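## Task

For every foam block, read the lot number on the shelf edge right beneath it. Any foam block whose lot number shows up more than once in the storeroom goes onto the desk, resting wholly on its top with nothing overhanging the edge. All other foam blocks stay on their own shelves. The desk must stay roughly where it is, and the robot must not fall or be left leaning, or the task fails.

## Robot and tools

ROBOT. TidyBot++: a mobile base (0.54 m long, 0.50 m wide, 0.38 m high) on four powered casters, with one seven-joint Kinova arm and a two-finger Robotiq gripper. The shoulder sits 0.12 m ahead of the base centre, 0.68 m off the floor. Segments: upper arm 0.42 m, forearm 0.31 m, hand 0.31 m. Cameras: base_camera (on the base, looking forward) and wrist_camera (looking along the hand). The arm starts folded, hand down, poking up to 0.08 m ahead of the base. A downward hand reaches at most about 0.94 m high, and only near the base.

FRAMES. Base frame: origin on the floor below the base centre, x forward, y left, z up, metres. Odometry frame: the base frame as it was when the scene began. hand_pose is the point between the finger pads, in the base frame; its z axis runs out along the fingers and the fingers close along its y axis.

TOOL move. One action per call, built from these optional keys:
- base: an object with any of translate_m (forward +, metres, -2 to 2), strafe_m (left +, metres, -2 to 2), rotate_rad (counter-clockwise from above +, radians, -6.3 to 6.3). These are offsets relative to the base's current pose, measured along the base axes at the start of the command.
- joints: an object of absolute angles, one number per named joint: joint_1_rad to joint_7_rad (radians) and gripper_pos (0 open, 1 closed; pad gap about 85 x (1 - gripper_pos) mm). Ranges: joint_2_rad ±2.249, joint_4_rad ±2.579, joint_6_rad ±2.099; joints 1, 3, 5, 7 are unlimited and take the shorter way round, so turn in steps below half a turn. joint_1_rad positive is clockwise from above, the opposite of rotate_rad.
- target: one list of seven numbers [x, y, z, qw, qx, qy, qz], an absolute hand pose in the base frame (metres, then unit quaternion), same form as hand_pose. With target, joints may contain only gripper_pos.
- speeds: top speeds for this action: translate_m and strafe_m 0.05 to 0.5 m/s (give only one of them if both move), rotate_rad 0.1 to 1.57 rad/s.
- min_time_s: 0.1 to 8 s, the shortest duration of each arm motion.
- cameras: list of base_camera, wrist_camera or all; blocking: true (default, returns at rest) or false (returns within about 0.5 s while motion continues; a later move overrides only what it names).
A move with no action just reports state and images. Unknown keys make a call invalid; out-of-range numbers get it refused, and a refusal or an uncommanded stop cancels the remaining robot calls of that reply.

OTHER TOOLS. wait(seconds 0 to 10, cameras) lets the scene run and reports state; stop(cameras) brakes all your motions; zoom_image(camera, region [x0, y0, x1, y1] pixels from the top-left, at most 504 by 504) magnifies the latest image, useful for reading lot numbers; read_manual(section "licences") only gives licence text; finished_scene(scene = current scene number) ends the scene irreversibly and must be the last call of that reply.

RESULT LINES. base_odometry (x, y, heading in rad, wheel-based, slip counts as motion), base_tilt (degrees forward/right), joint_positions, hand_pose, hand_target (where the hand would be at the commanded angles), motor_effort (% of maximum, peak in brackets), Motor temperatures, and base_status / joint_status / hand_status: done, moving, off_target, stopped, not_followed, contact_stop, time_out, torque_fault, limit_stop_at_motor_heat. The "move" line gives done or the worst status. "joint command not followed" or "pose unreachable" with "cause:" means a check withheld arm targets; "ARM HIT" means a hard self or base collision; on_its_own lists uncommanded behaviour; MOTOR HOT warns at 60 °C, and at 75 °C an over-temperature fault lets the arm sink for 30 to 60 s.

PRACTICE. Tolerances for done: roughly 0.04 to 0.11 rad per joint, 0.03 for gripper. After a target, hands settle within about 3 cm; correct by adding (wanted minus read) to the last target. To hold still, resend hand_target, not hand_pose. Loads make the arm sag; fix it the same way, never by sending read angles while holding. Gripper at 1 squeezes hard: "done" means empty, "off_target" means it holds something. Odometry drifts a few cm over many moves; trust the images.

AVOID. The arm never avoids obstacles and keeps pushing when blocked. Don't drive or turn the base while the arm is caught on furniture above about 0.6 m, and don't reach far out from folded over nearby furniture or swing a stretched arm sideways: the robot can tip. Pull the arm back or reverse to end a lean. Avoid hard hits (torque fault stops the arm 10 s), dropping or releasing moving objects, shoving the desk, squeezing objects still resting on something, and long stretched-out holds that overheat motors. Place items gently and fully on the desk before opening the gripper.

Each tool is called after "Call:" as name([rows], argument=value, ...), one row to a line, values as JSON.

## Session

Call:
move()

Scene clock: 0.00 s.
Motor temperatures (°C): [37 35 30 37 40 37 42]
base_odometry: x=+0.000 y=+0.000 heading=+0.000
base_tilt: forward=-0.4 right=+0.6
base_status: not commanded
joint_positions: joint_1_rad=-0.038 joint_2_rad=-0.374 joint_3_rad=+3.113 joint_4_rad=-2.523 joint_5_rad=-0.004 joint_6_rad=-0.911 joint_7_rad=+1.592 gripper_pos=+0.000
joint_status: not commanded
motor_effort: joint_1_rad=-1 joint_2_rad=-1 joint_3_rad=+0 joint_4_rad=+13 joint_5_rad=+1 joint_6_rad=+1 joint_7_rad=+0
hand_pose: x=+0.2533 y=+0.0103 z=+0.5913 quat_wxyz=(+0.003, +0.998, +0.042, +0.041) (m; base frame)
hand_target: x=+0.2524 y=+0.0102 z=+0.5907 quat_wxyz=(+0.003, +0.998, +0.042, +0.040) (m; base frame)
hand_status: not commanded
pictures: base_camera, wrist_camera
Images, in order (width x height): base_camera 644x364, wrist_camera 644x476.

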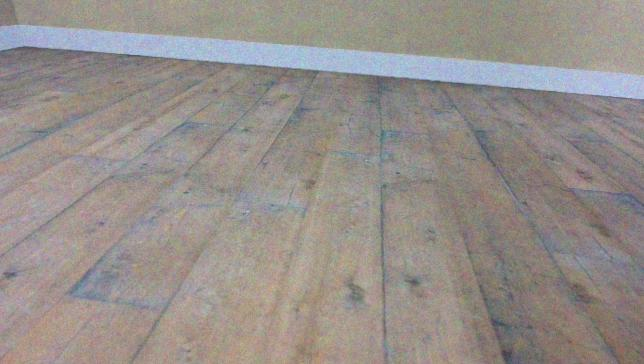

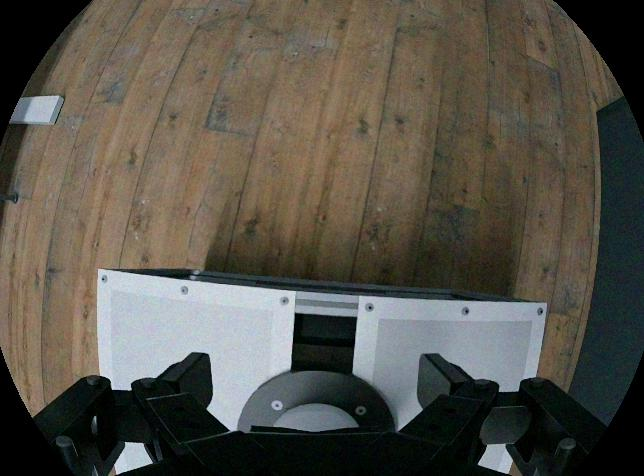

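Call:
move(joints={"joint_1_rad": 0, "joint_2_rad": -1.2, "joint_3_rad": 3.14, "joint_4_rad": -2.0, "joint_5_rad": 0, "joint_6_rad": -1.12, "joint_7_rad": 1.57}, cameras=["all"])

Call:
move(base={"rotate_rad": 1.2}, cameras=["all"])

Call:
move(base={"rotate_rad": 1.2}, cameras=["all"])

Call:
move(base={"rotate_rad": 1.5}, cameras=["all"])

Call:
move(base={"rotate_rad": 1.2}, cameras=["all"])

Scene clock: 2.63 s.
move: done
base_odometry: x=+0.000 y=+0.000 heading=+0.000
base_tilt: forward=-0.4 right=+0.6
base_status: not commanded
joint_positions: joint_1_rad=-0.020 joint_2_rad=-1.175 joint_3_rad=+3.123 joint_4_rad=-2.026 joint_5_rad=-0.004 joint_6_rad=-1.063 joint_7_rad=+1.592 gripper_pos=+0.000
joint_status: all done
motor_effort: joint_1_rad=-1(2) joint_2_rad=+14(15) joint_3_rad=+1(2) joint_4_rad=+16(19) joint_5_rad=+1(2) joint_6_rad=+9(10) joint_7_rad=+0(1)
hand_pose: x=+0.2600 y=+0.0110 z=+0.9462 quat_wxyz=(+0.003, +0.817, +0.025, +0.576) (m; base frame)
hand_target: x=+0.2448 y=+0.0018 z=+0.9468 quat_wxyz=(+0.000, +0.819, +0.000, +0.574) (m; base frame)
hand_status: not commanded
pictures: base_camera, wrist_camera
Images, in order (width x height): base_camera 644x364, wrist_camera 644x476.

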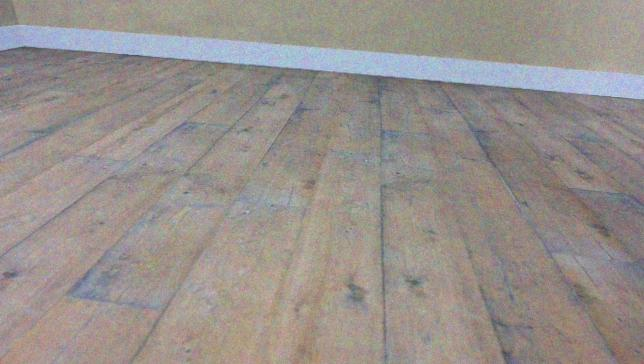

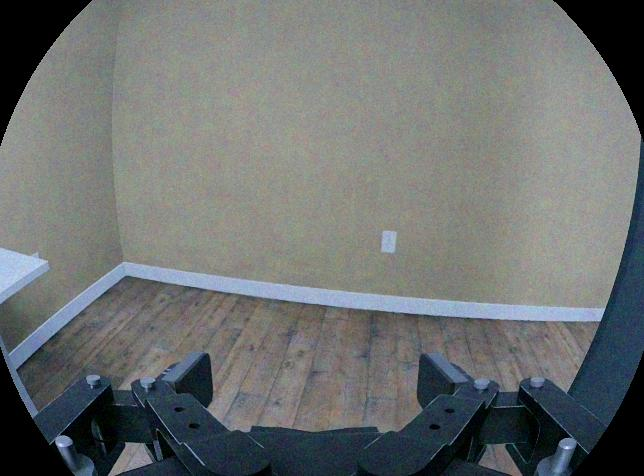

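Scene clock: 4.67 s.
move: done
base_odometry: x=+0.000 y=+0.000 heading=+1.199
base_tilt: forward=-0.4 right=+0.6
base_status: done
joint_positions: joint_1_rad=-0.016 joint_2_rad=-1.175 joint_3_rad=+3.124 joint_4_rad=-2.026 joint_5_rad=-0.004 joint_6_rad=-1.063 joint_7_rad=+1.592 gripper_pos=+0.000
joint_status: not commanded
motor_effort: joint_1_rad=+0(1) joint_2_rad=+14(15) joint_3_rad=+1(2) joint_4_rad=+16(16) joint_5_rad=+1(1) joint_6_rad=+9(9) joint_7_rad=+0(1)
hand_pose: x=+0.2600 y=+0.0101 z=+0.9462 quat_wxyz=(+0.004, +0.817, +0.023, +0.576) (m; base frame)
hand_target: x=+0.2448 y=+0.0018 z=+0.9468 quat_wxyz=(+0.000, +0.819, +0.000, +0.574) (m; base frame)
hand_status: not commanded
pictures: base_camera, wrist_camera
Images, in order (width x height): base_camera 644x364, wrist_camera 644x476.

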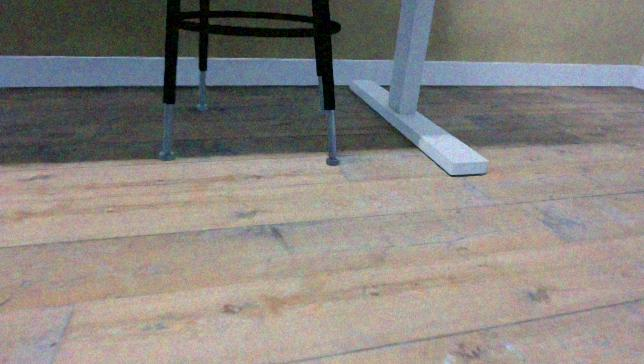

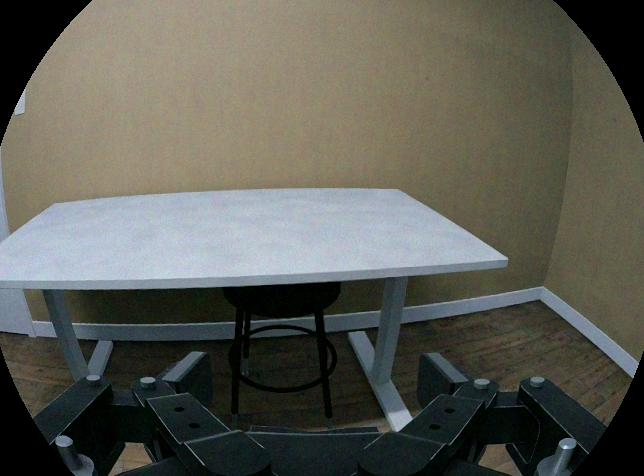

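Scene clock: 6.70 s.
move: done
base_odometry: x=+0.000 y=+0.000 heading=+2.398
base_tilt: forward=-0.4 right=+0.6
base_status: done
joint_positions: joint_1_rad=-0.015 joint_2_rad=-1.175 joint_3_rad=+3.124 joint_4_rad=-2.026 joint_5_rad=-0.004 joint_6_rad=-1.063 joint_7_rad=+1.592 gripper_pos=+0.000
joint_status: not commanded
motor_effort: joint_1_rad=+0(1) joint_2_rad=+14(15) joint_3_rad=+1(2) joint_4_rad=+15(17) joint_5_rad=+1(1) joint_6_rad=+9(9) joint_7_rad=+0(1)
hand_pose: x=+0.2600 y=+0.0097 z=+0.9462 quat_wxyz=(+0.004, +0.817, +0.022, +0.576) (m; base frame)
hand_target: x=+0.2448 y=+0.0018 z=+0.9468 quat_wxyz=(+0.000, +0.819, +0.000, +0.574) (m; base frame)
hand_status: not commanded
pictures: base_camera, wrist_camera
Images, in order (width x height): base_camera 644x364, wrist_camera 644x476.

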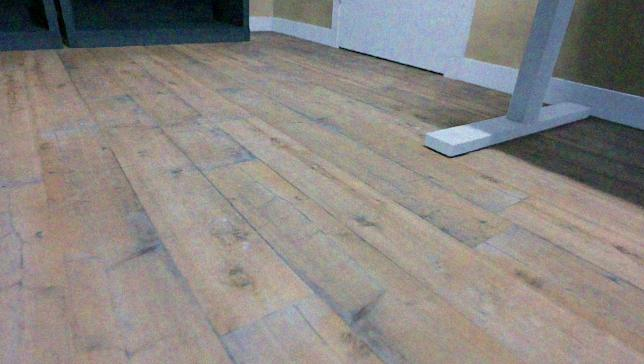

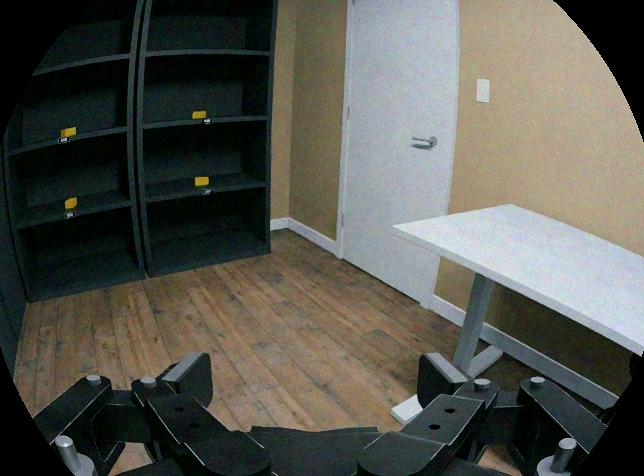

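Scene clock: 8.93 s.
move: done
base_odometry: x=+0.000 y=+0.000 heading=-2.386
base_tilt: forward=-0.4 right=+0.6
base_status: done
joint_positions: joint_1_rad=-0.014 joint_2_rad=-1.175 joint_3_rad=+3.125 joint_4_rad=-2.026 joint_5_rad=-0.004 joint_6_rad=-1.063 joint_7_rad=+1.592 gripper_pos=+0.000
joint_status: not commanded
motor_effort: joint_1_rad=+0(1) joint_2_rad=+14(15) joint_3_rad=+1(2) joint_4_rad=+16(17) joint_5_rad=+1(1) joint_6_rad=+9(9) joint_7_rad=+0(1)
hand_pose: x=+0.2600 y=+0.0096 z=+0.9462 quat_wxyz=(+0.004, +0.817, +0.022, +0.576) (m; base frame)
hand_target: x=+0.2448 y=+0.0018 z=+0.9468 quat_wxyz=(+0.000, +0.819, +0.000, +0.574) (m; base frame)
hand_status: not commanded
pictures: base_camera, wrist_camera
Images, in order (width x height): base_camera 644x364, wrist_camera 644x476.

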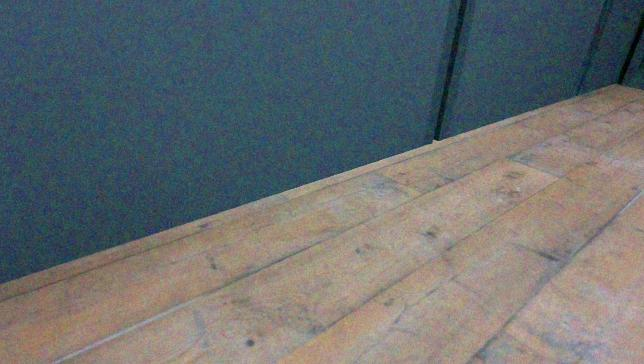

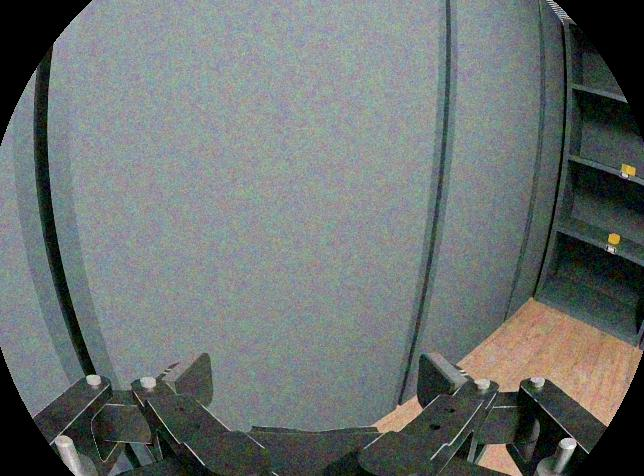

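Scene clock: 10.97 s.
move: done
base_odometry: x=+0.000 y=+0.000 heading=-1.187
base_tilt: forward=-0.4 right=+0.6
base_status: done
joint_positions: joint_1_rad=-0.013 joint_2_rad=-1.175 joint_3_rad=+3.125 joint_4_rad=-2.026 joint_5_rad=-0.004 joint_6_rad=-1.063 joint_7_rad=+1.592 gripper_pos=+0.000
joint_status: not commanded
motor_effort: joint_1_rad=+0(1) joint_2_rad=+13(15) joint_3_rad=+1(2) joint_4_rad=+16(17) joint_5_rad=+1(1) joint_6_rad=+8(9) joint_7_rad=+0(1)
hand_pose: x=+0.2600 y=+0.0095 z=+0.9462 quat_wxyz=(+0.004, +0.817, +0.021, +0.576) (m; base frame)
hand_target: x=+0.2448 y=+0.0018 z=+0.9468 quat_wxyz=(+0.000, +0.819, +0.000, +0.574) (m; base frame)
hand_status: not commanded
pictures: base_camera, wrist_camera
Images, in order (width x height): base_camera 644x364, wrist_camera 644x476.

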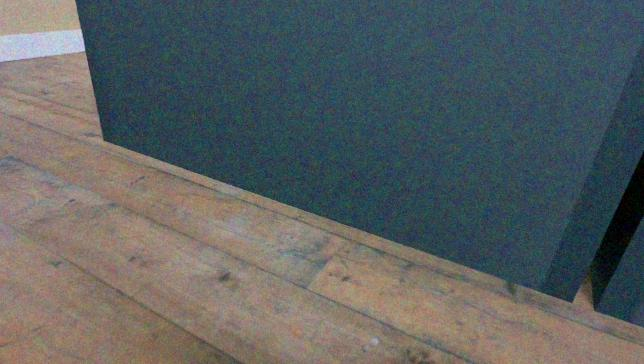

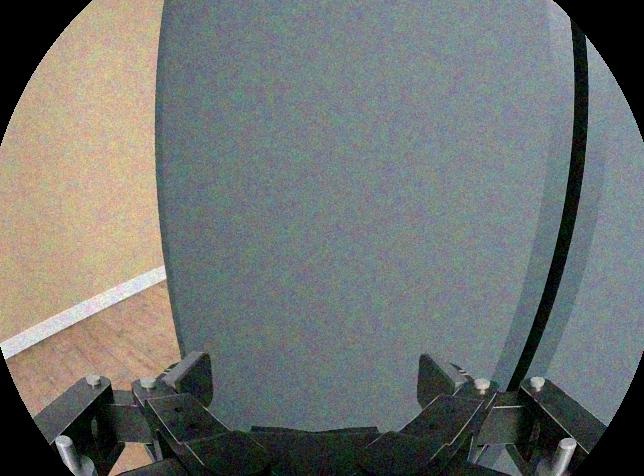

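Call:
move(base={"translate_m": -0.852, "strafe_m": -1.235, "rotate_rad": -2.156}, joints={"joint_1_rad": 0, "joint_2_rad": -1.2, "joint_3_rad": 3.14, "joint_4_rad": -2.0, "joint_5_rad": 0, "joint_6_rad": -1.25, "joint_7_rad": 1.57}, cameras=["all"])

Scene clock: 18.40 s.
move: done
base_odometry: x=-1.464 y=+0.327 heading=+2.940
base_tilt: forward=-0.4 right=+0.6
base_status: done
joint_positions: joint_1_rad=-0.013 joint_2_rad=-1.178 joint_3_rad=+3.128 joint_4_rad=-2.023 joint_5_rad=-0.004 joint_6_rad=-1.211 joint_7_rad=+1.592 gripper_pos=+0.000
joint_status: all done
motor_effort: joint_1_rad=+0(1) joint_2_rad=+14(16) joint_3_rad=+1(3) joint_4_rad=+15(18) joint_5_rad=+1(2) joint_6_rad=+9(10) joint_7_rad=+0(1)
hand_pose: x=+0.2406 y=+0.0078 z=+0.9065 quat_wxyz=(+0.004, +0.856, +0.020, +0.517) (m; base frame)
hand_target: x=+0.2286 y=+0.0018 z=+0.9097 quat_wxyz=(+0.000, +0.855, +0.000, +0.519) (m; base frame)
hand_status: not commanded
pictures: base_camera, wrist_camera
Images, in order (width x height): base_camera 644x364, wrist_camera 644x476.

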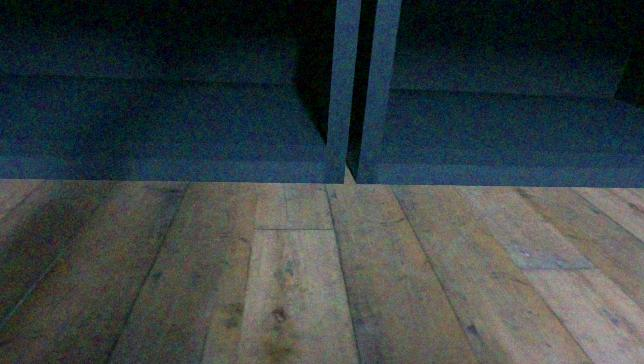

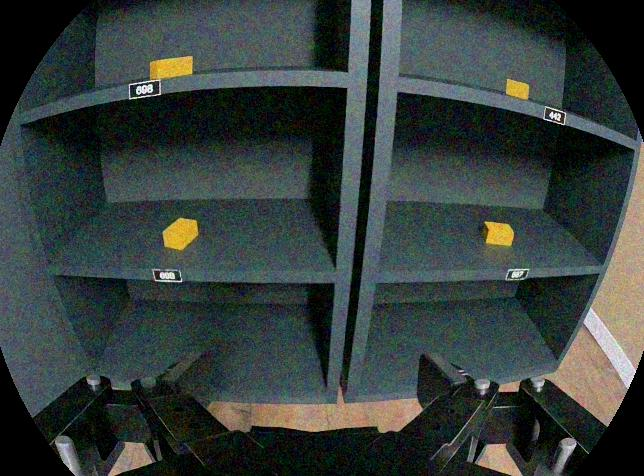

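Call:
zoom_image(camera="wrist_camera", region=[120, 40, 220, 120])

Call:
zoom_image(camera="wrist_camera", region=[130, 210, 230, 290])

Call:
zoom_image(camera="wrist_camera", region=[480, 70, 580, 150])

Call:
zoom_image(camera="wrist_camera", region=[460, 210, 560, 290])

Scaled by 5.040.

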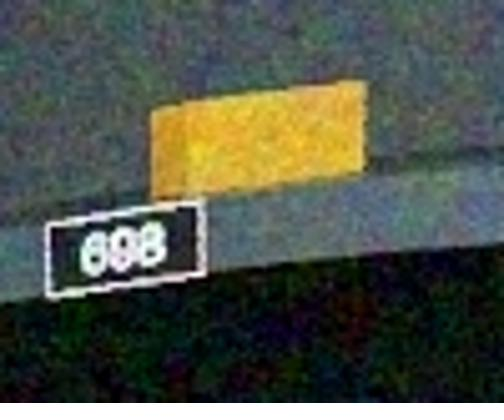

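Scaled by 5.040.

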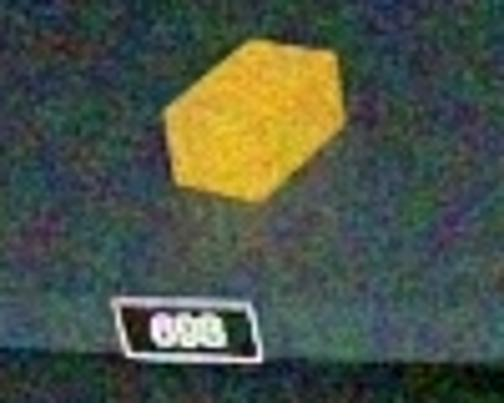

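Scaled by 5.040.

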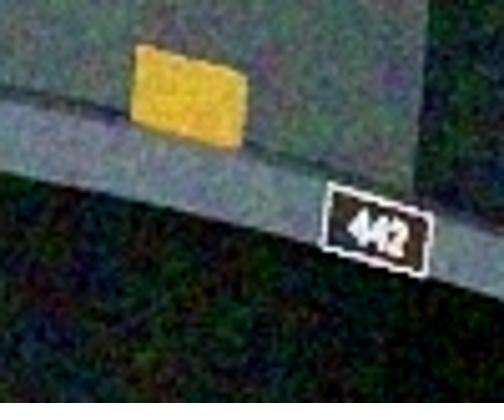

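Scaled by 5.040.

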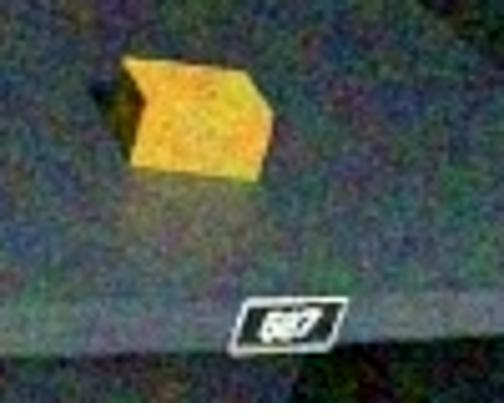

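Call:
move(base={"translate_m": 0.22, "strafe_m": -0.42}, joints={"joint_1_rad": 0, "joint_2_rad": -1.2, "joint_3_rad": 3.14, "joint_4_rad": -2.0, "joint_5_rad": 0, "joint_6_rad": -1.4, "joint_7_rad": 1.57}, cameras=["wrist_camera"])

Call:
zoom_image(camera="wrist_camera", region=[290, 20, 440, 140])

Call:
zoom_image(camera="wrist_camera", region=[270, 170, 420, 290])

Call:
move(base={"strafe_m": 0.64}, cameras=["all"])

Scene clock: 21.67 s.
move: done
base_odometry: x=-1.596 y=+0.783 heading=+2.941
base_tilt: forward=-0.4 right=+0.6
base_status: done
joint_positions: joint_1_rad=-0.011 joint_2_rad=-1.178 joint_3_rad=+3.132 joint_4_rad=-2.019 joint_5_rad=-0.004 joint_6_rad=-1.370 joint_7_rad=+1.592 gripper_pos=+0.000
joint_status: all done
motor_effort: joint_1_rad=-1(3) joint_2_rad=+14(16) joint_3_rad=+1(3) joint_4_rad=+15(16) joint_5_rad=+1(2) joint_6_rad=+8(9) joint_7_rad=+0(1)
hand_pose: x=+0.2141 y=+0.0058 z=+0.8663 quat_wxyz=(+0.003, +0.893, +0.019, +0.449) (m; base frame)
hand_target: x=+0.2040 y=+0.0017 z=+0.8701 quat_wxyz=(+0.000, +0.891, +0.000, +0.454) (m; base frame)
hand_status: not commanded
pictures: wrist_camera
Images, in order (width x height): wrist_camera 644x476.

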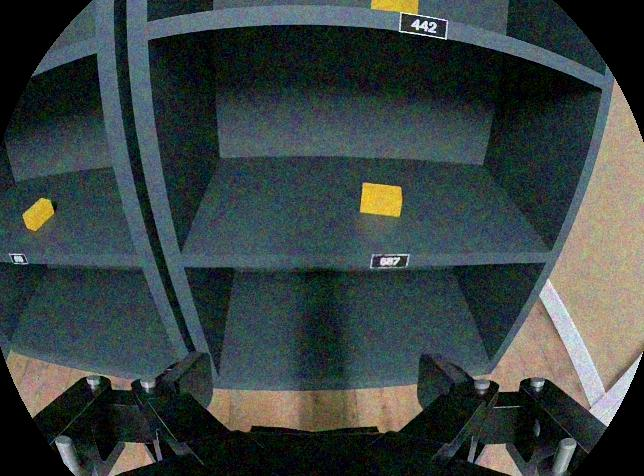

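Scaled by 3.360.

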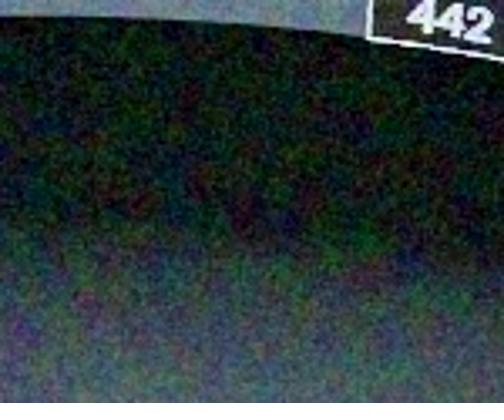

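Scaled by 3.360.

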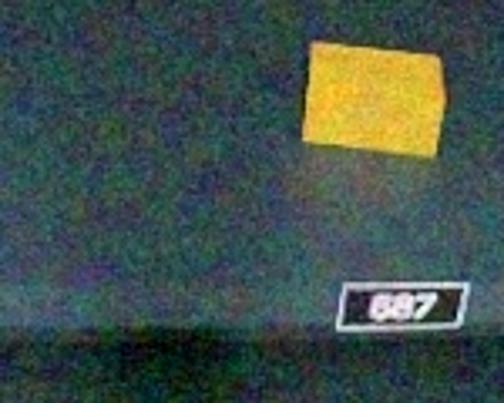

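Scene clock: 24.30 s.
move: done
base_odometry: x=-1.724 y=+0.155 heading=+2.940
base_tilt: forward=-0.4 right=+0.6
base_status: done
joint_positions: joint_1_rad=-0.010 joint_2_rad=-1.179 joint_3_rad=+3.133 joint_4_rad=-2.019 joint_5_rad=-0.004 joint_6_rad=-1.370 joint_7_rad=+1.592 gripper_pos=+0.000
joint_status: not commanded
motor_effort: joint_1_rad=-1(2) joint_2_rad=+15(16) joint_3_rad=+1(2) joint_4_rad=+15(16) joint_5_rad=+1(2) joint_6_rad=+8(8) joint_7_rad=+0(1)
hand_pose: x=+0.2141 y=+0.0055 z=+0.8664 quat_wxyz=(+0.003, +0.893, +0.018, +0.449) (m; base frame)
hand_target: x=+0.2040 y=+0.0017 z=+0.8701 quat_wxyz=(+0.000, +0.891, +0.000, +0.454) (m; base frame)
hand_status: not commanded
pictures: base_camera, wrist_camera
Images, in order (width x height): base_camera 644x364, wrist_camera 644x476.

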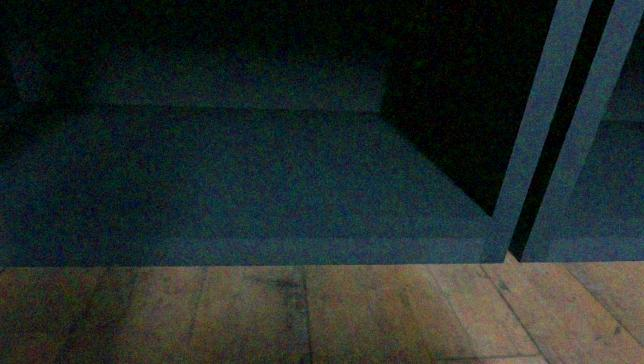

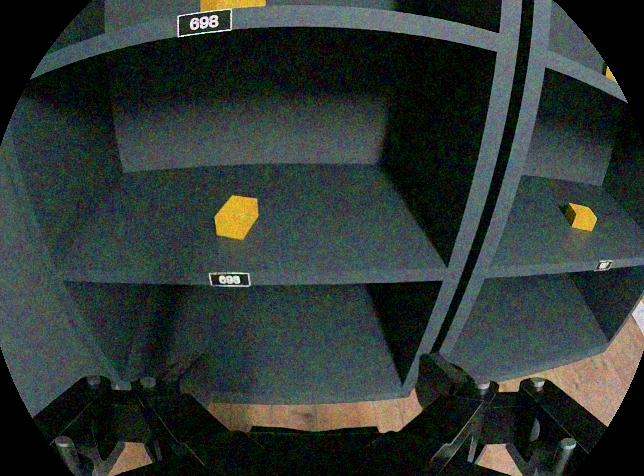

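Call:
zoom_image(camera="wrist_camera", region=[160, 0, 260, 80])

Call:
zoom_image(camera="wrist_camera", region=[200, 250, 260, 300])

Scaled by 5.040.

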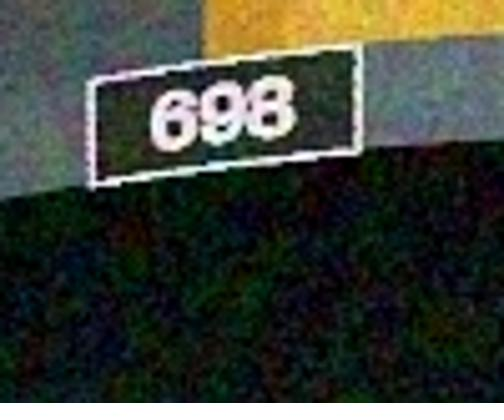

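Scaled by 8.400.

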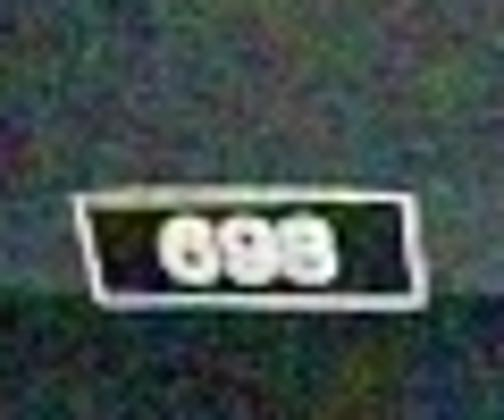

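Call:
move(target=[0.38, 0.05, 1.06, 0, 0.8572, 0, 0.515], cameras=["wrist_camera"])

Call:
zoom_image(camera="wrist_camera", region=[150, 170, 250, 250])

Call:
move(joints={"joint_1_rad": 0, "joint_2_rad": -0.8, "joint_3_rad": 3.14, "joint_4_rad": -2.4, "joint_5_rad": 0, "joint_6_rad": -0.72, "joint_7_rad": 1.57}, cameras=["wrist_camera"])

Call:
zoom_image(camera="wrist_camera", region=[150, 200, 250, 280])

Scene clock: 28.70 s.
move: done
base_odometry: x=-1.724 y=+0.155 heading=+2.940
base_tilt: forward=-0.4 right=+0.6
base_status: not commanded
joint_positions: joint_1_rad=+0.053 joint_2_rad=-0.673 joint_3_rad=+3.007 joint_4_rad=-1.589 joint_5_rad=-0.004 joint_6_rad=-1.223 joint_7_rad=+1.511 gripper_pos=+0.000
joint_status: not commanded
motor_effort: joint_1_rad=+0(1) joint_2_rad=+4(16) joint_3_rad=+2(2) joint_4_rad=+16(16) joint_5_rad=+2(2) joint_6_rad=+8(8) joint_7_rad=+0(1)
hand_pose: x=+0.3670 y=+0.0451 z=+1.0313 quat_wxyz=(+0.007, +0.877, +0.017, +0.479) (m; base frame)
hand_target: x=+0.3800 y=+0.0500 z=+1.0600 quat_wxyz=(+0.000, +0.857, +0.000, +0.515) (m; base frame)
hand_status: done (0.032 m and 5.2 deg from the pose sent, 0.259 m and 8.9 deg at the start)
pictures: wrist_camera
Images, in order (width x height): wrist_camera 644x476.

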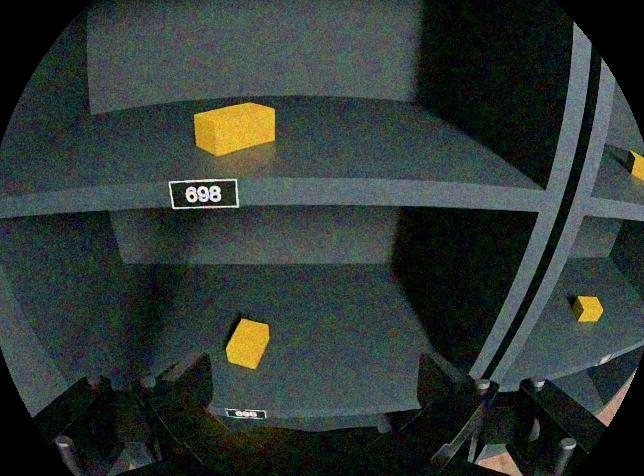

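Scaled by 5.040.

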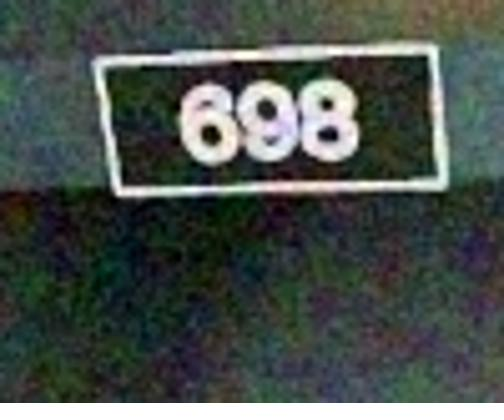

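Scene clock: 31.07 s.
move: done
base_odometry: x=-1.724 y=+0.155 heading=+2.940
base_tilt: forward=-0.4 right=+0.6
base_status: not commanded
joint_positions: joint_1_rad=+0.020 joint_2_rad=-0.777 joint_3_rad=+3.123 joint_4_rad=-2.360 joint_5_rad=-0.004 joint_6_rad=-0.783 joint_7_rad=+1.527 gripper_pos=+0.000
joint_status: all done
motor_effort: joint_1_rad=-1(2) joint_2_rad=+5(6) joint_3_rad=+1(3) joint_4_rad=+18(20) joint_5_rad=+1(2) joint_6_rad=+7(9) joint_7_rad=-1(1)
hand_pose: x=+0.3561 y=+0.0017 z=+0.7557 quat_wxyz=(-0.003, +0.925, -0.022, +0.378) (m; base frame)
hand_target: x=+0.3593 y=+0.0017 z=+0.7538 quat_wxyz=(+0.000, +0.917, +0.000, +0.399) (m; base frame)
hand_status: not commanded
pictures: wrist_camera
Images, in order (width x height): wrist_camera 644x476.

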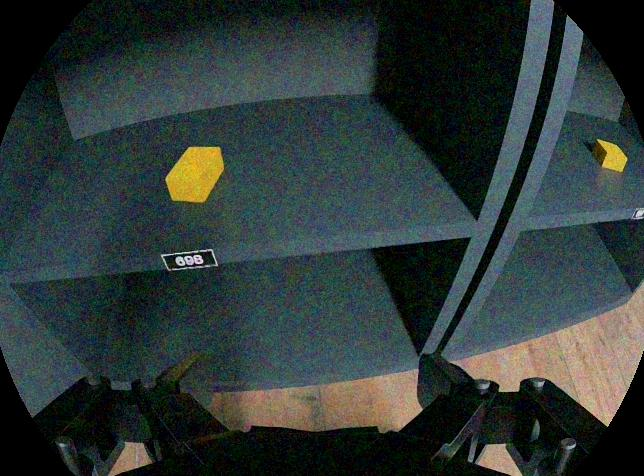

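Scaled by 5.040.

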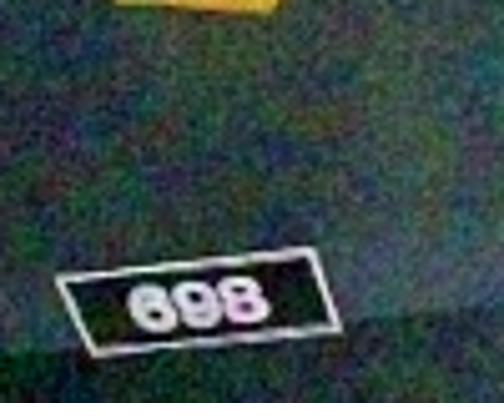

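Call:
zoom_image(camera="wrist_camera", region=[150, 130, 250, 210])

Scaled by 5.040.

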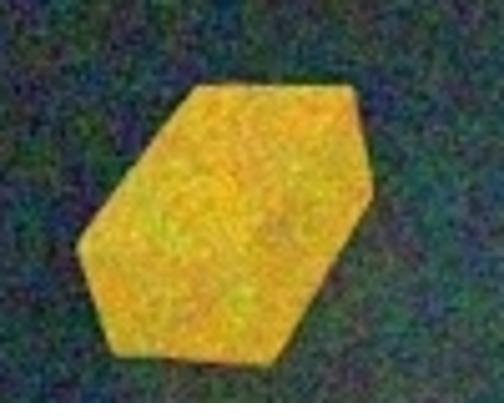

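Call:
move(base={"translate_m": -0.1, "strafe_m": 0.04}, target=[0.72, 0.17, 0.73, 0.0177, 0.9126, -0.0398, 0.4063], min_time_s=2, cameras=["wrist_camera"])

Call:
zoom_image(camera="wrist_camera", region=[240, 220, 400, 348])

Scene clock: 37.73 s.
move: done
base_odometry: x=-1.634 y=+0.096 heading=+2.940
base_tilt: forward=-0.3 right=+0.6
base_status: done
joint_positions: joint_1_rad=+1.847 joint_2_rad=-0.788 joint_3_rad=+1.560 joint_4_rad=-1.712 joint_5_rad=-1.023 joint_6_rad=-0.727 joint_7_rad=+1.949 gripper_pos=+0.000
joint_status: not commanded
motor_effort: joint_1_rad=-1(1) joint_2_rad=+22(22) joint_3_rad=+13(13) joint_4_rad=+13(19) joint_5_rad=-1(1) joint_6_rad=+7(8) joint_7_rad=+0(1)
hand_pose: x=+0.6955 y=+0.1544 z=+0.7109 quat_wxyz=(+0.036, +0.927, -0.048, +0.370) (m; base frame)
hand_target: x=+0.7200 y=+0.1700 z=+0.7300 quat_wxyz=(+0.018, +0.913, -0.040, +0.406) (m; base frame)
hand_status: done (0.035 m and 5.0 deg from the pose sent, 0.402 m and 4.7 deg at the start)
pictures: wrist_camera
Images, in order (width x height): wrist_camera 644x476.

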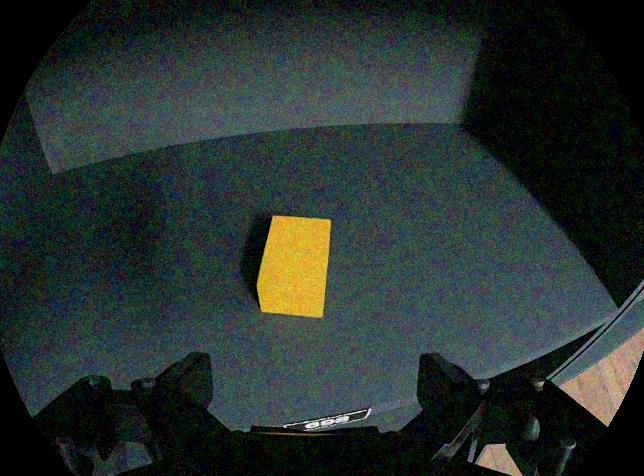

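Scaled by 3.150.

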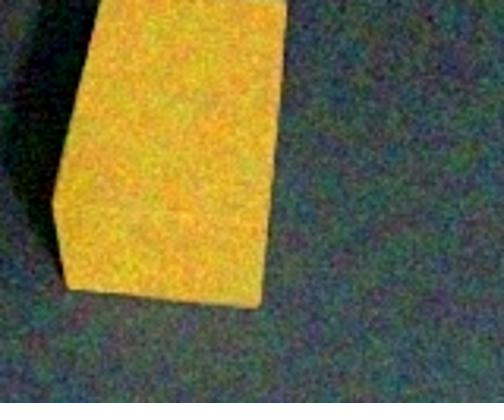

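Call:
move(target=[0.8245, 0.1736, 0.659, 0.0177, 0.9126, -0.0398, 0.4063], min_time_s=1.5, cameras=["wrist_camera"])

Scene clock: 40.83 s.
move: done
base_odometry: x=-1.634 y=+0.096 heading=+2.940
base_tilt: forward=-0.3 right=+0.6
base_status: not commanded
joint_positions: joint_1_rad=+2.115 joint_2_rad=-1.058 joint_3_rad=+1.559 joint_4_rad=-1.488 joint_5_rad=-1.394 joint_6_rad=-0.765 joint_7_rad=+2.030 gripper_pos=+0.000
joint_status: not commanded
motor_effort: joint_1_rad=+0(2) joint_2_rad=+29(32) joint_3_rad=+16(16) joint_4_rad=+9(13) joint_5_rad=-2(2) joint_6_rad=+7(7) joint_7_rad=+0(1)
hand_pose: x=+0.8205 y=+0.1438 z=+0.6900 quat_wxyz=(+0.041, +0.901, -0.066, +0.427) (m; base frame)
hand_target: x=+0.8245 y=+0.1736 z=+0.6590 quat_wxyz=(+0.018, +0.913, -0.040, +0.406) (m; base frame)
hand_status: done (0.043 m and 4.9 deg from the pose sent, 0.140 m and 5.0 deg at the start)
pictures: wrist_camera
Images, in order (width x height): wrist_camera 644x476.

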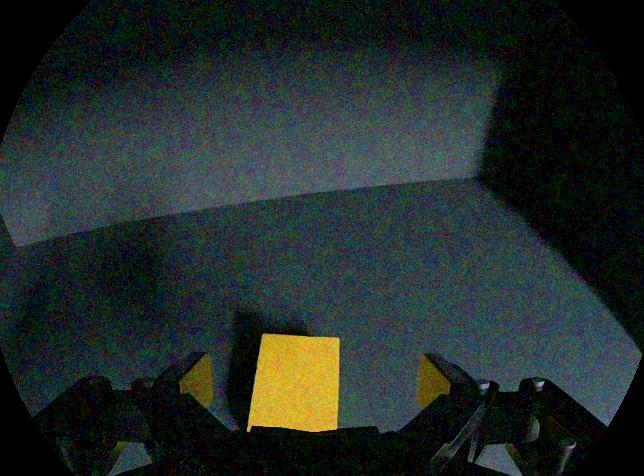

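Call:
move(target=[0.848, 0.181, 0.595, 0.0177, 0.9126, -0.0398, 0.4063], min_time_s=1.2, cameras=["wrist_camera"])

Scene clock: 42.60 s.
move: done
base_odometry: x=-1.634 y=+0.096 heading=+2.940
base_tilt: forward=-0.3 right=+0.6
base_status: not commanded
joint_positions: joint_1_rad=+2.148 joint_2_rad=-1.220 joint_3_rad=+1.559 joint_4_rad=-1.465 joint_5_rad=-1.577 joint_6_rad=-0.777 joint_7_rad=+2.052 gripper_pos=+0.000
joint_status: not commanded
motor_effort: joint_1_rad=-1(1) joint_2_rad=+32(34) joint_3_rad=+17(17) joint_4_rad=+6(9) joint_5_rad=-2(2) joint_6_rad=+6(7) joint_7_rad=+0(1)
hand_pose: x=+0.8435 y=+0.1624 z=+0.6235 quat_wxyz=(+0.034, +0.903, -0.063, +0.423) (m; base frame)
hand_target: x=+0.8480 y=+0.1810 z=+0.5950 quat_wxyz=(+0.018, +0.913, -0.040, +0.406) (m; base frame)
hand_status: done (0.034 m and 4.0 deg from the pose sent, 0.106 m and 4.9 deg at the start)
pictures: wrist_camera
Images, in order (width x height): wrist_camera 644x476.

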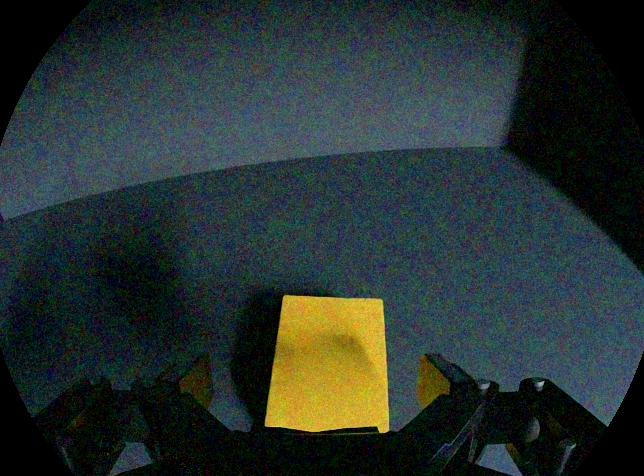

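Call:
move(target=[0.8665, 0.170, 0.5565, 0.0177, 0.9126, -0.0398, 0.4063], min_time_s=1.2, cameras=["wrist_camera"])

Scene clock: 44.27 s.
move: done
base_odometry: x=-1.634 y=+0.096 heading=+2.940
base_tilt: forward=-0.3 right=+0.6
base_status: not commanded
joint_positions: joint_1_rad=+2.198 joint_2_rad=-1.321 joint_3_rad=+1.563 joint_4_rad=-1.440 joint_5_rad=-1.703 joint_6_rad=-0.800 joint_7_rad=+2.078 gripper_pos=+0.000
joint_status: not commanded
motor_effort: joint_1_rad=+0(1) joint_2_rad=+33(35) joint_3_rad=+17(18) joint_4_rad=+5(7) joint_5_rad=-2(2) joint_6_rad=+6(7) joint_7_rad=+0(1)
hand_pose: x=+0.8613 y=+0.1570 z=+0.5797 quat_wxyz=(+0.028, +0.906, -0.065, +0.418) (m; base frame)
hand_target: x=+0.8665 y=+0.1700 z=+0.5565 quat_wxyz=(+0.018, +0.913, -0.040, +0.406) (m; base frame)
hand_status: done (0.027 m and 3.5 deg from the pose sent, 0.071 m and 4.0 deg at the start)
pictures: wrist_camera
Images, in order (width x height): wrist_camera 644x476.

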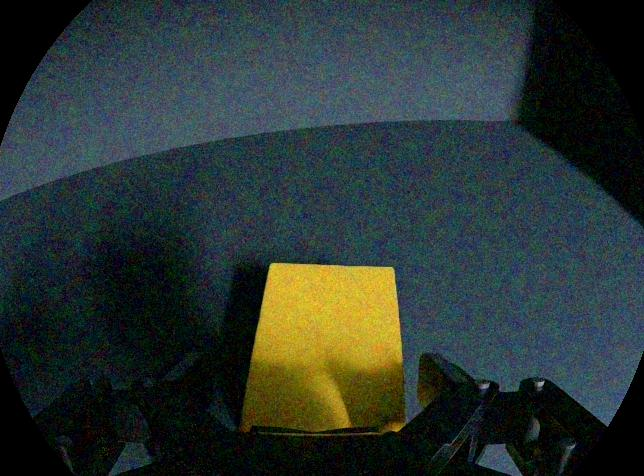

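Call:
move(joints={"gripper_pos": 0.5}, cameras=["wrist_camera"])

Scene clock: 45.43 s.
move: off_target
base_odometry: x=-1.634 y=+0.096 heading=+2.940
base_tilt: forward=-0.3 right=+0.6
base_status: not commanded
joint_positions: joint_1_rad=+2.198 joint_2_rad=-1.321 joint_3_rad=+1.567 joint_4_rad=-1.439 joint_5_rad=-1.705 joint_6_rad=-0.802 joint_7_rad=+2.078 gripper_pos=+0.410
joint_status: gripper_pos off_target (ended at +0.410, target +0.500)
motor_effort: joint_1_rad=-1(1) joint_2_rad=+34(35) joint_3_rad=+17(17) joint_4_rad=+5(5) joint_5_rad=-2(2) joint_6_rad=+6(7) joint_7_rad=+0(1)
hand_pose: x=+0.8618 y=+0.1567 z=+0.5811 quat_wxyz=(+0.029, +0.905, -0.065, +0.419) (m; base frame)
hand_target: x=+0.8665 y=+0.1700 z=+0.5565 quat_wxyz=(+0.018, +0.913, -0.040, +0.406) (m; base frame)
hand_status: not commanded
pictures: wrist_camera
Images, in order (width x height): wrist_camera 644x476.

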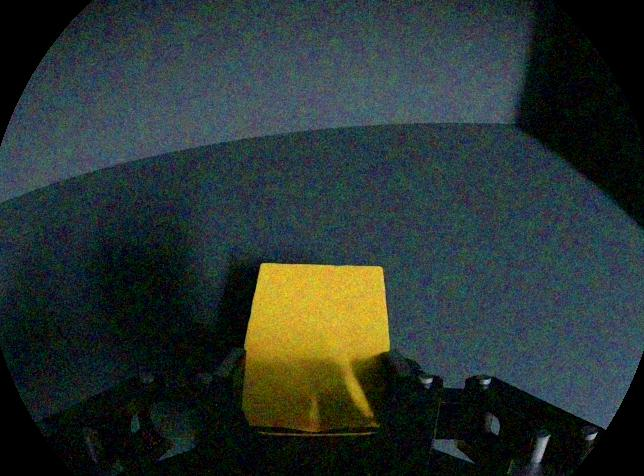

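Call:
move(target=[0.8565, 0.168, 0.665, 0.0177, 0.9126, -0.0398, 0.4063], min_time_s=1.2)

Call:
move(base={"strafe_m": -0.3, "translate_m": -0.36}, speeds={"translate_m": 0.35}, cameras=["wrist_camera"])

Scene clock: 47.77 s.
move: done
base_odometry: x=-1.634 y=+0.096 heading=+2.940
base_tilt: forward=-0.3 right=+0.6
base_status: not commanded
joint_positions: joint_1_rad=+2.198 joint_2_rad=-1.127 joint_3_rad=+1.551 joint_4_rad=-1.368 joint_5_rad=-1.516 joint_6_rad=-0.802 joint_7_rad=+2.057 gripper_pos=+0.410
joint_status: not commanded
motor_effort: joint_1_rad=+0(1) joint_2_rad=+33(36) joint_3_rad=+16(18) joint_4_rad=+8(8) joint_5_rad=-2(2) joint_6_rad=+7(7) joint_7_rad=+0(1)
hand_pose: x=+0.8640 y=+0.1663 z=+0.6806 quat_wxyz=(+0.017, +0.898, -0.042, +0.437) (m; base frame)
hand_target: x=+0.8565 y=+0.1680 z=+0.6650 quat_wxyz=(+0.018, +0.913, -0.040, +0.406) (m; base frame)
hand_status: done (0.017 m and 3.9 deg from the pose sent, 0.085 m and 3.5 deg at the start)
pictures: none

Scene clock: 50.10 s.
move: done
base_odometry: x=-1.221 y=+0.318 heading=+2.940
base_tilt: forward=-0.3 right=+0.6
base_status: done
joint_positions: joint_1_rad=+2.199 joint_2_rad=-1.126 joint_3_rad=+1.549 joint_4_rad=-1.362 joint_5_rad=-1.512 joint_6_rad=-0.802 joint_7_rad=+2.057 gripper_pos=+0.410
joint_status: not commanded
motor_effort: joint_1_rad=+0(1) joint_2_rad=+34(35) joint_3_rad=+16(17) joint_4_rad=+8(9) joint_5_rad=-2(2) joint_6_rad=+8(8) joint_7_rad=+0(1)
hand_pose: x=+0.8649 y=+0.1684 z=+0.6809 quat_wxyz=(+0.017, +0.898, -0.039, +0.437) (m; base frame)
hand_target: x=+0.8565 y=+0.1680 z=+0.6650 quat_wxyz=(+0.018, +0.913, -0.040, +0.406) (m; base frame)
hand_status: not commanded
pictures: wrist_camera
Images, in order (width x height): wrist_camera 644x476.

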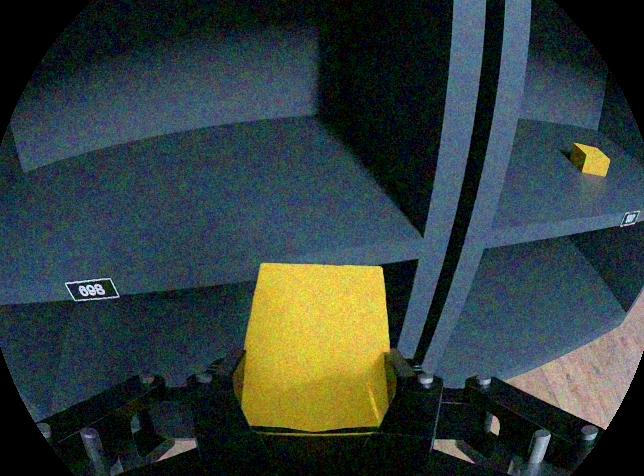

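Call:
move(base={"translate_m": -0.8}, target=[0.38, 0, 0.80, 0, 0.917, 0, 0.399], min_time_s=2.5, cameras=["wrist_camera"])

Scene clock: 53.77 s.
move: done
base_odometry: x=-0.437 y=+0.158 heading=+2.941
base_tilt: forward=-0.4 right=+0.6
base_status: done
joint_positions: joint_1_rad=+0.017 joint_2_rad=-0.745 joint_3_rad=+3.132 joint_4_rad=-2.207 joint_5_rad=-0.071 joint_6_rad=-0.802 joint_7_rad=+1.619 gripper_pos=+0.410
joint_status: not commanded
motor_effort: joint_1_rad=+0(4) joint_2_rad=+3(35) joint_3_rad=+1(17) joint_4_rad=+19(19) joint_5_rad=+0(2) joint_6_rad=+8(9) joint_7_rad=+0(1)
hand_pose: x=+0.3857 y=+0.0156 z=+0.8268 quat_wxyz=(-0.018, +0.905, +0.007, +0.425) (m; base frame)
hand_target: x=+0.3800 y=+0.0000 z=+0.8000 quat_wxyz=(+0.000, +0.917, +0.000, +0.399) (m; base frame)
hand_status: done (0.032 m and 4.0 deg from the pose sent, 0.527 m and 6.9 deg at the start)
pictures: wrist_camera
Images, in order (width x height): wrist_camera 644x476.

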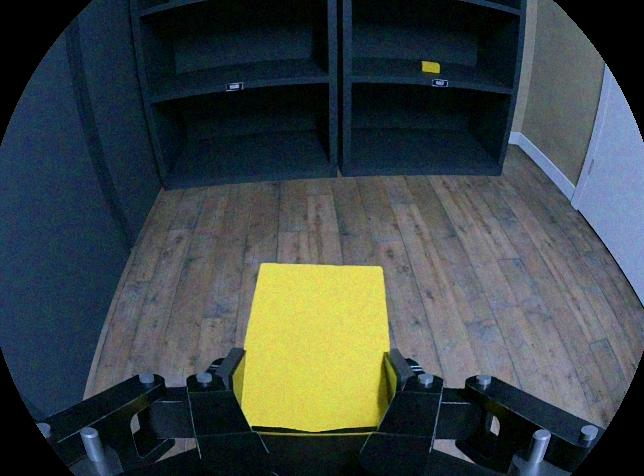

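Call:
move(base={"rotate_rad": -1.58}, target=[0.40, 0, 0.97, 0, 0.908, 0, 0.419], cameras=["all"])

Scene clock: 57.00 s.
move: done
base_odometry: x=-0.437 y=+0.158 heading=+1.361
base_tilt: forward=-0.4 right=+0.6
base_status: done
joint_positions: joint_1_rad=+0.014 joint_2_rad=-0.612 joint_3_rad=+3.137 joint_4_rad=-1.727 joint_5_rad=-0.063 joint_6_rad=-1.120 joint_7_rad=+1.616 gripper_pos=+0.411
joint_status: not commanded
motor_effort: joint_1_rad=+0(1) joint_2_rad=+1(4) joint_3_rad=+1(2) joint_4_rad=+17(20) joint_5_rad=+0(1) joint_6_rad=+7(8) joint_7_rad=+0(1)
hand_pose: x=+0.4046 y=+0.0167 z=+0.9730 quat_wxyz=(-0.018, +0.898, +0.016, +0.438) (m; base frame)
hand_target: x=+0.4000 y=+0.0000 z=+0.9700 quat_wxyz=(+0.000, +0.908, +0.000, +0.419) (m; base frame)
hand_status: done (0.018 m and 3.7 deg from the pose sent, 0.145 m and 2.4 deg at the start)
pictures: base_camera, wrist_camera
Images, in order (width x height): base_camera 644x364, wrist_camera 644x476.

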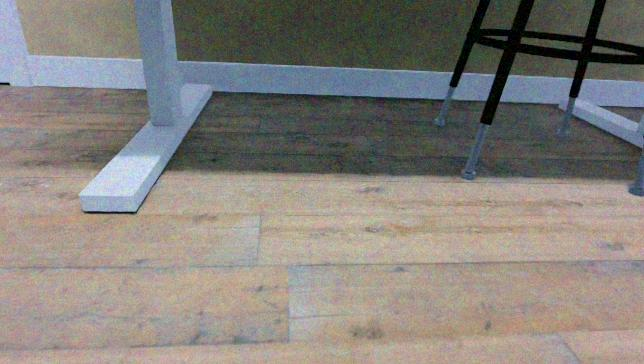

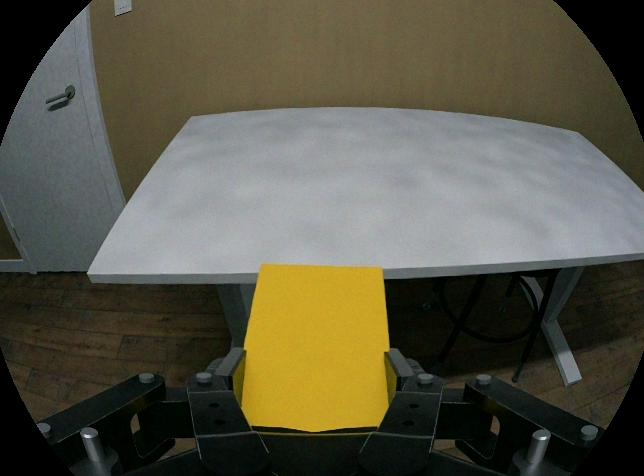

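Call:
move(target=[0.88, 0.0, 0.87, 0, 0.9135, 0, 0.4067], min_time_s=1.5)

Call:
move(target=[0.88, 0.0, 0.78, 0, 0.9135, 0, 0.4067], min_time_s=1.0, cameras=["wrist_camera"])

Scene clock: 59.93 s.
move: done
base_odometry: x=-0.437 y=+0.158 heading=+1.361
base_tilt: forward=-0.3 right=+0.6
base_status: not commanded
joint_positions: joint_1_rad=+0.008 joint_2_rad=+0.501 joint_3_rad=+3.156 joint_4_rad=-0.945 joint_5_rad=-0.063 joint_6_rad=-0.914 joint_7_rad=+1.616 gripper_pos=+0.411
joint_status: not commanded
motor_effort: joint_1_rad=-1(1) joint_2_rad=-33(35) joint_3_rad=+0(1) joint_4_rad=+18(20) joint_5_rad=+0(0) joint_6_rad=+7(8) joint_7_rad=+0(1)
hand_pose: x=+0.8526 y=+0.0030 z=+0.8698 quat_wxyz=(-0.014, +0.924, +0.005, +0.382) (m; base frame)
hand_target: x=+0.8800 y=+0.0000 z=+0.8700 quat_wxyz=(+0.000, +0.914, +0.000, +0.407) (m; base frame)
hand_status: done (0.028 m and 3.5 deg from the pose sent, 0.487 m and 4.9 deg at the start)
pictures: none

Scene clock: 61.57 s.
move: done
base_odometry: x=-0.437 y=+0.158 heading=+1.361
base_tilt: forward=-0.3 right=+0.6
base_status: not commanded
joint_positions: joint_1_rad=+0.008 joint_2_rad=+0.509 joint_3_rad=+3.156 joint_4_rad=-1.153 joint_5_rad=-0.063 joint_6_rad=-0.632 joint_7_rad=+1.616 gripper_pos=+0.411
joint_status: not commanded
motor_effort: joint_1_rad=-1(1) joint_2_rad=-33(35) joint_3_rad=+0(0) joint_4_rad=+19(20) joint_5_rad=+0(1) joint_6_rad=+7(8) joint_7_rad=+0(1)
hand_pose: x=+0.8709 y=-0.0016 z=+0.8154 quat_wxyz=(-0.010, +0.911, -0.003, +0.412) (m; base frame)
hand_target: x=+0.8800 y=+0.0000 z=+0.7800 quat_wxyz=(+0.000, +0.914, +0.000, +0.407) (m; base frame)
hand_status: done (0.037 m and 1.4 deg from the pose sent, 0.094 m and 3.5 deg at the start)
pictures: wrist_camera
Images, in order (width x height): wrist_camera 644x476.

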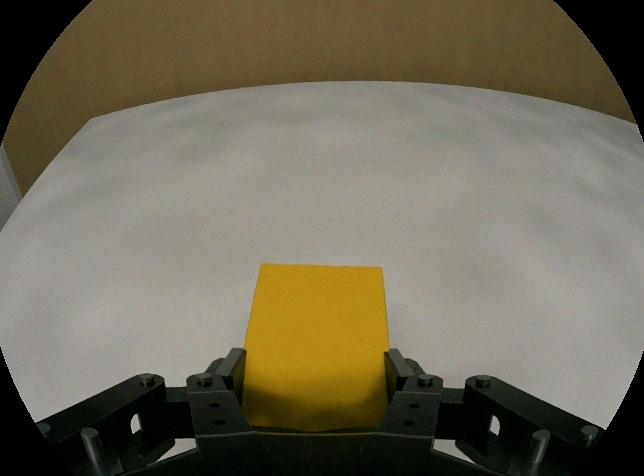

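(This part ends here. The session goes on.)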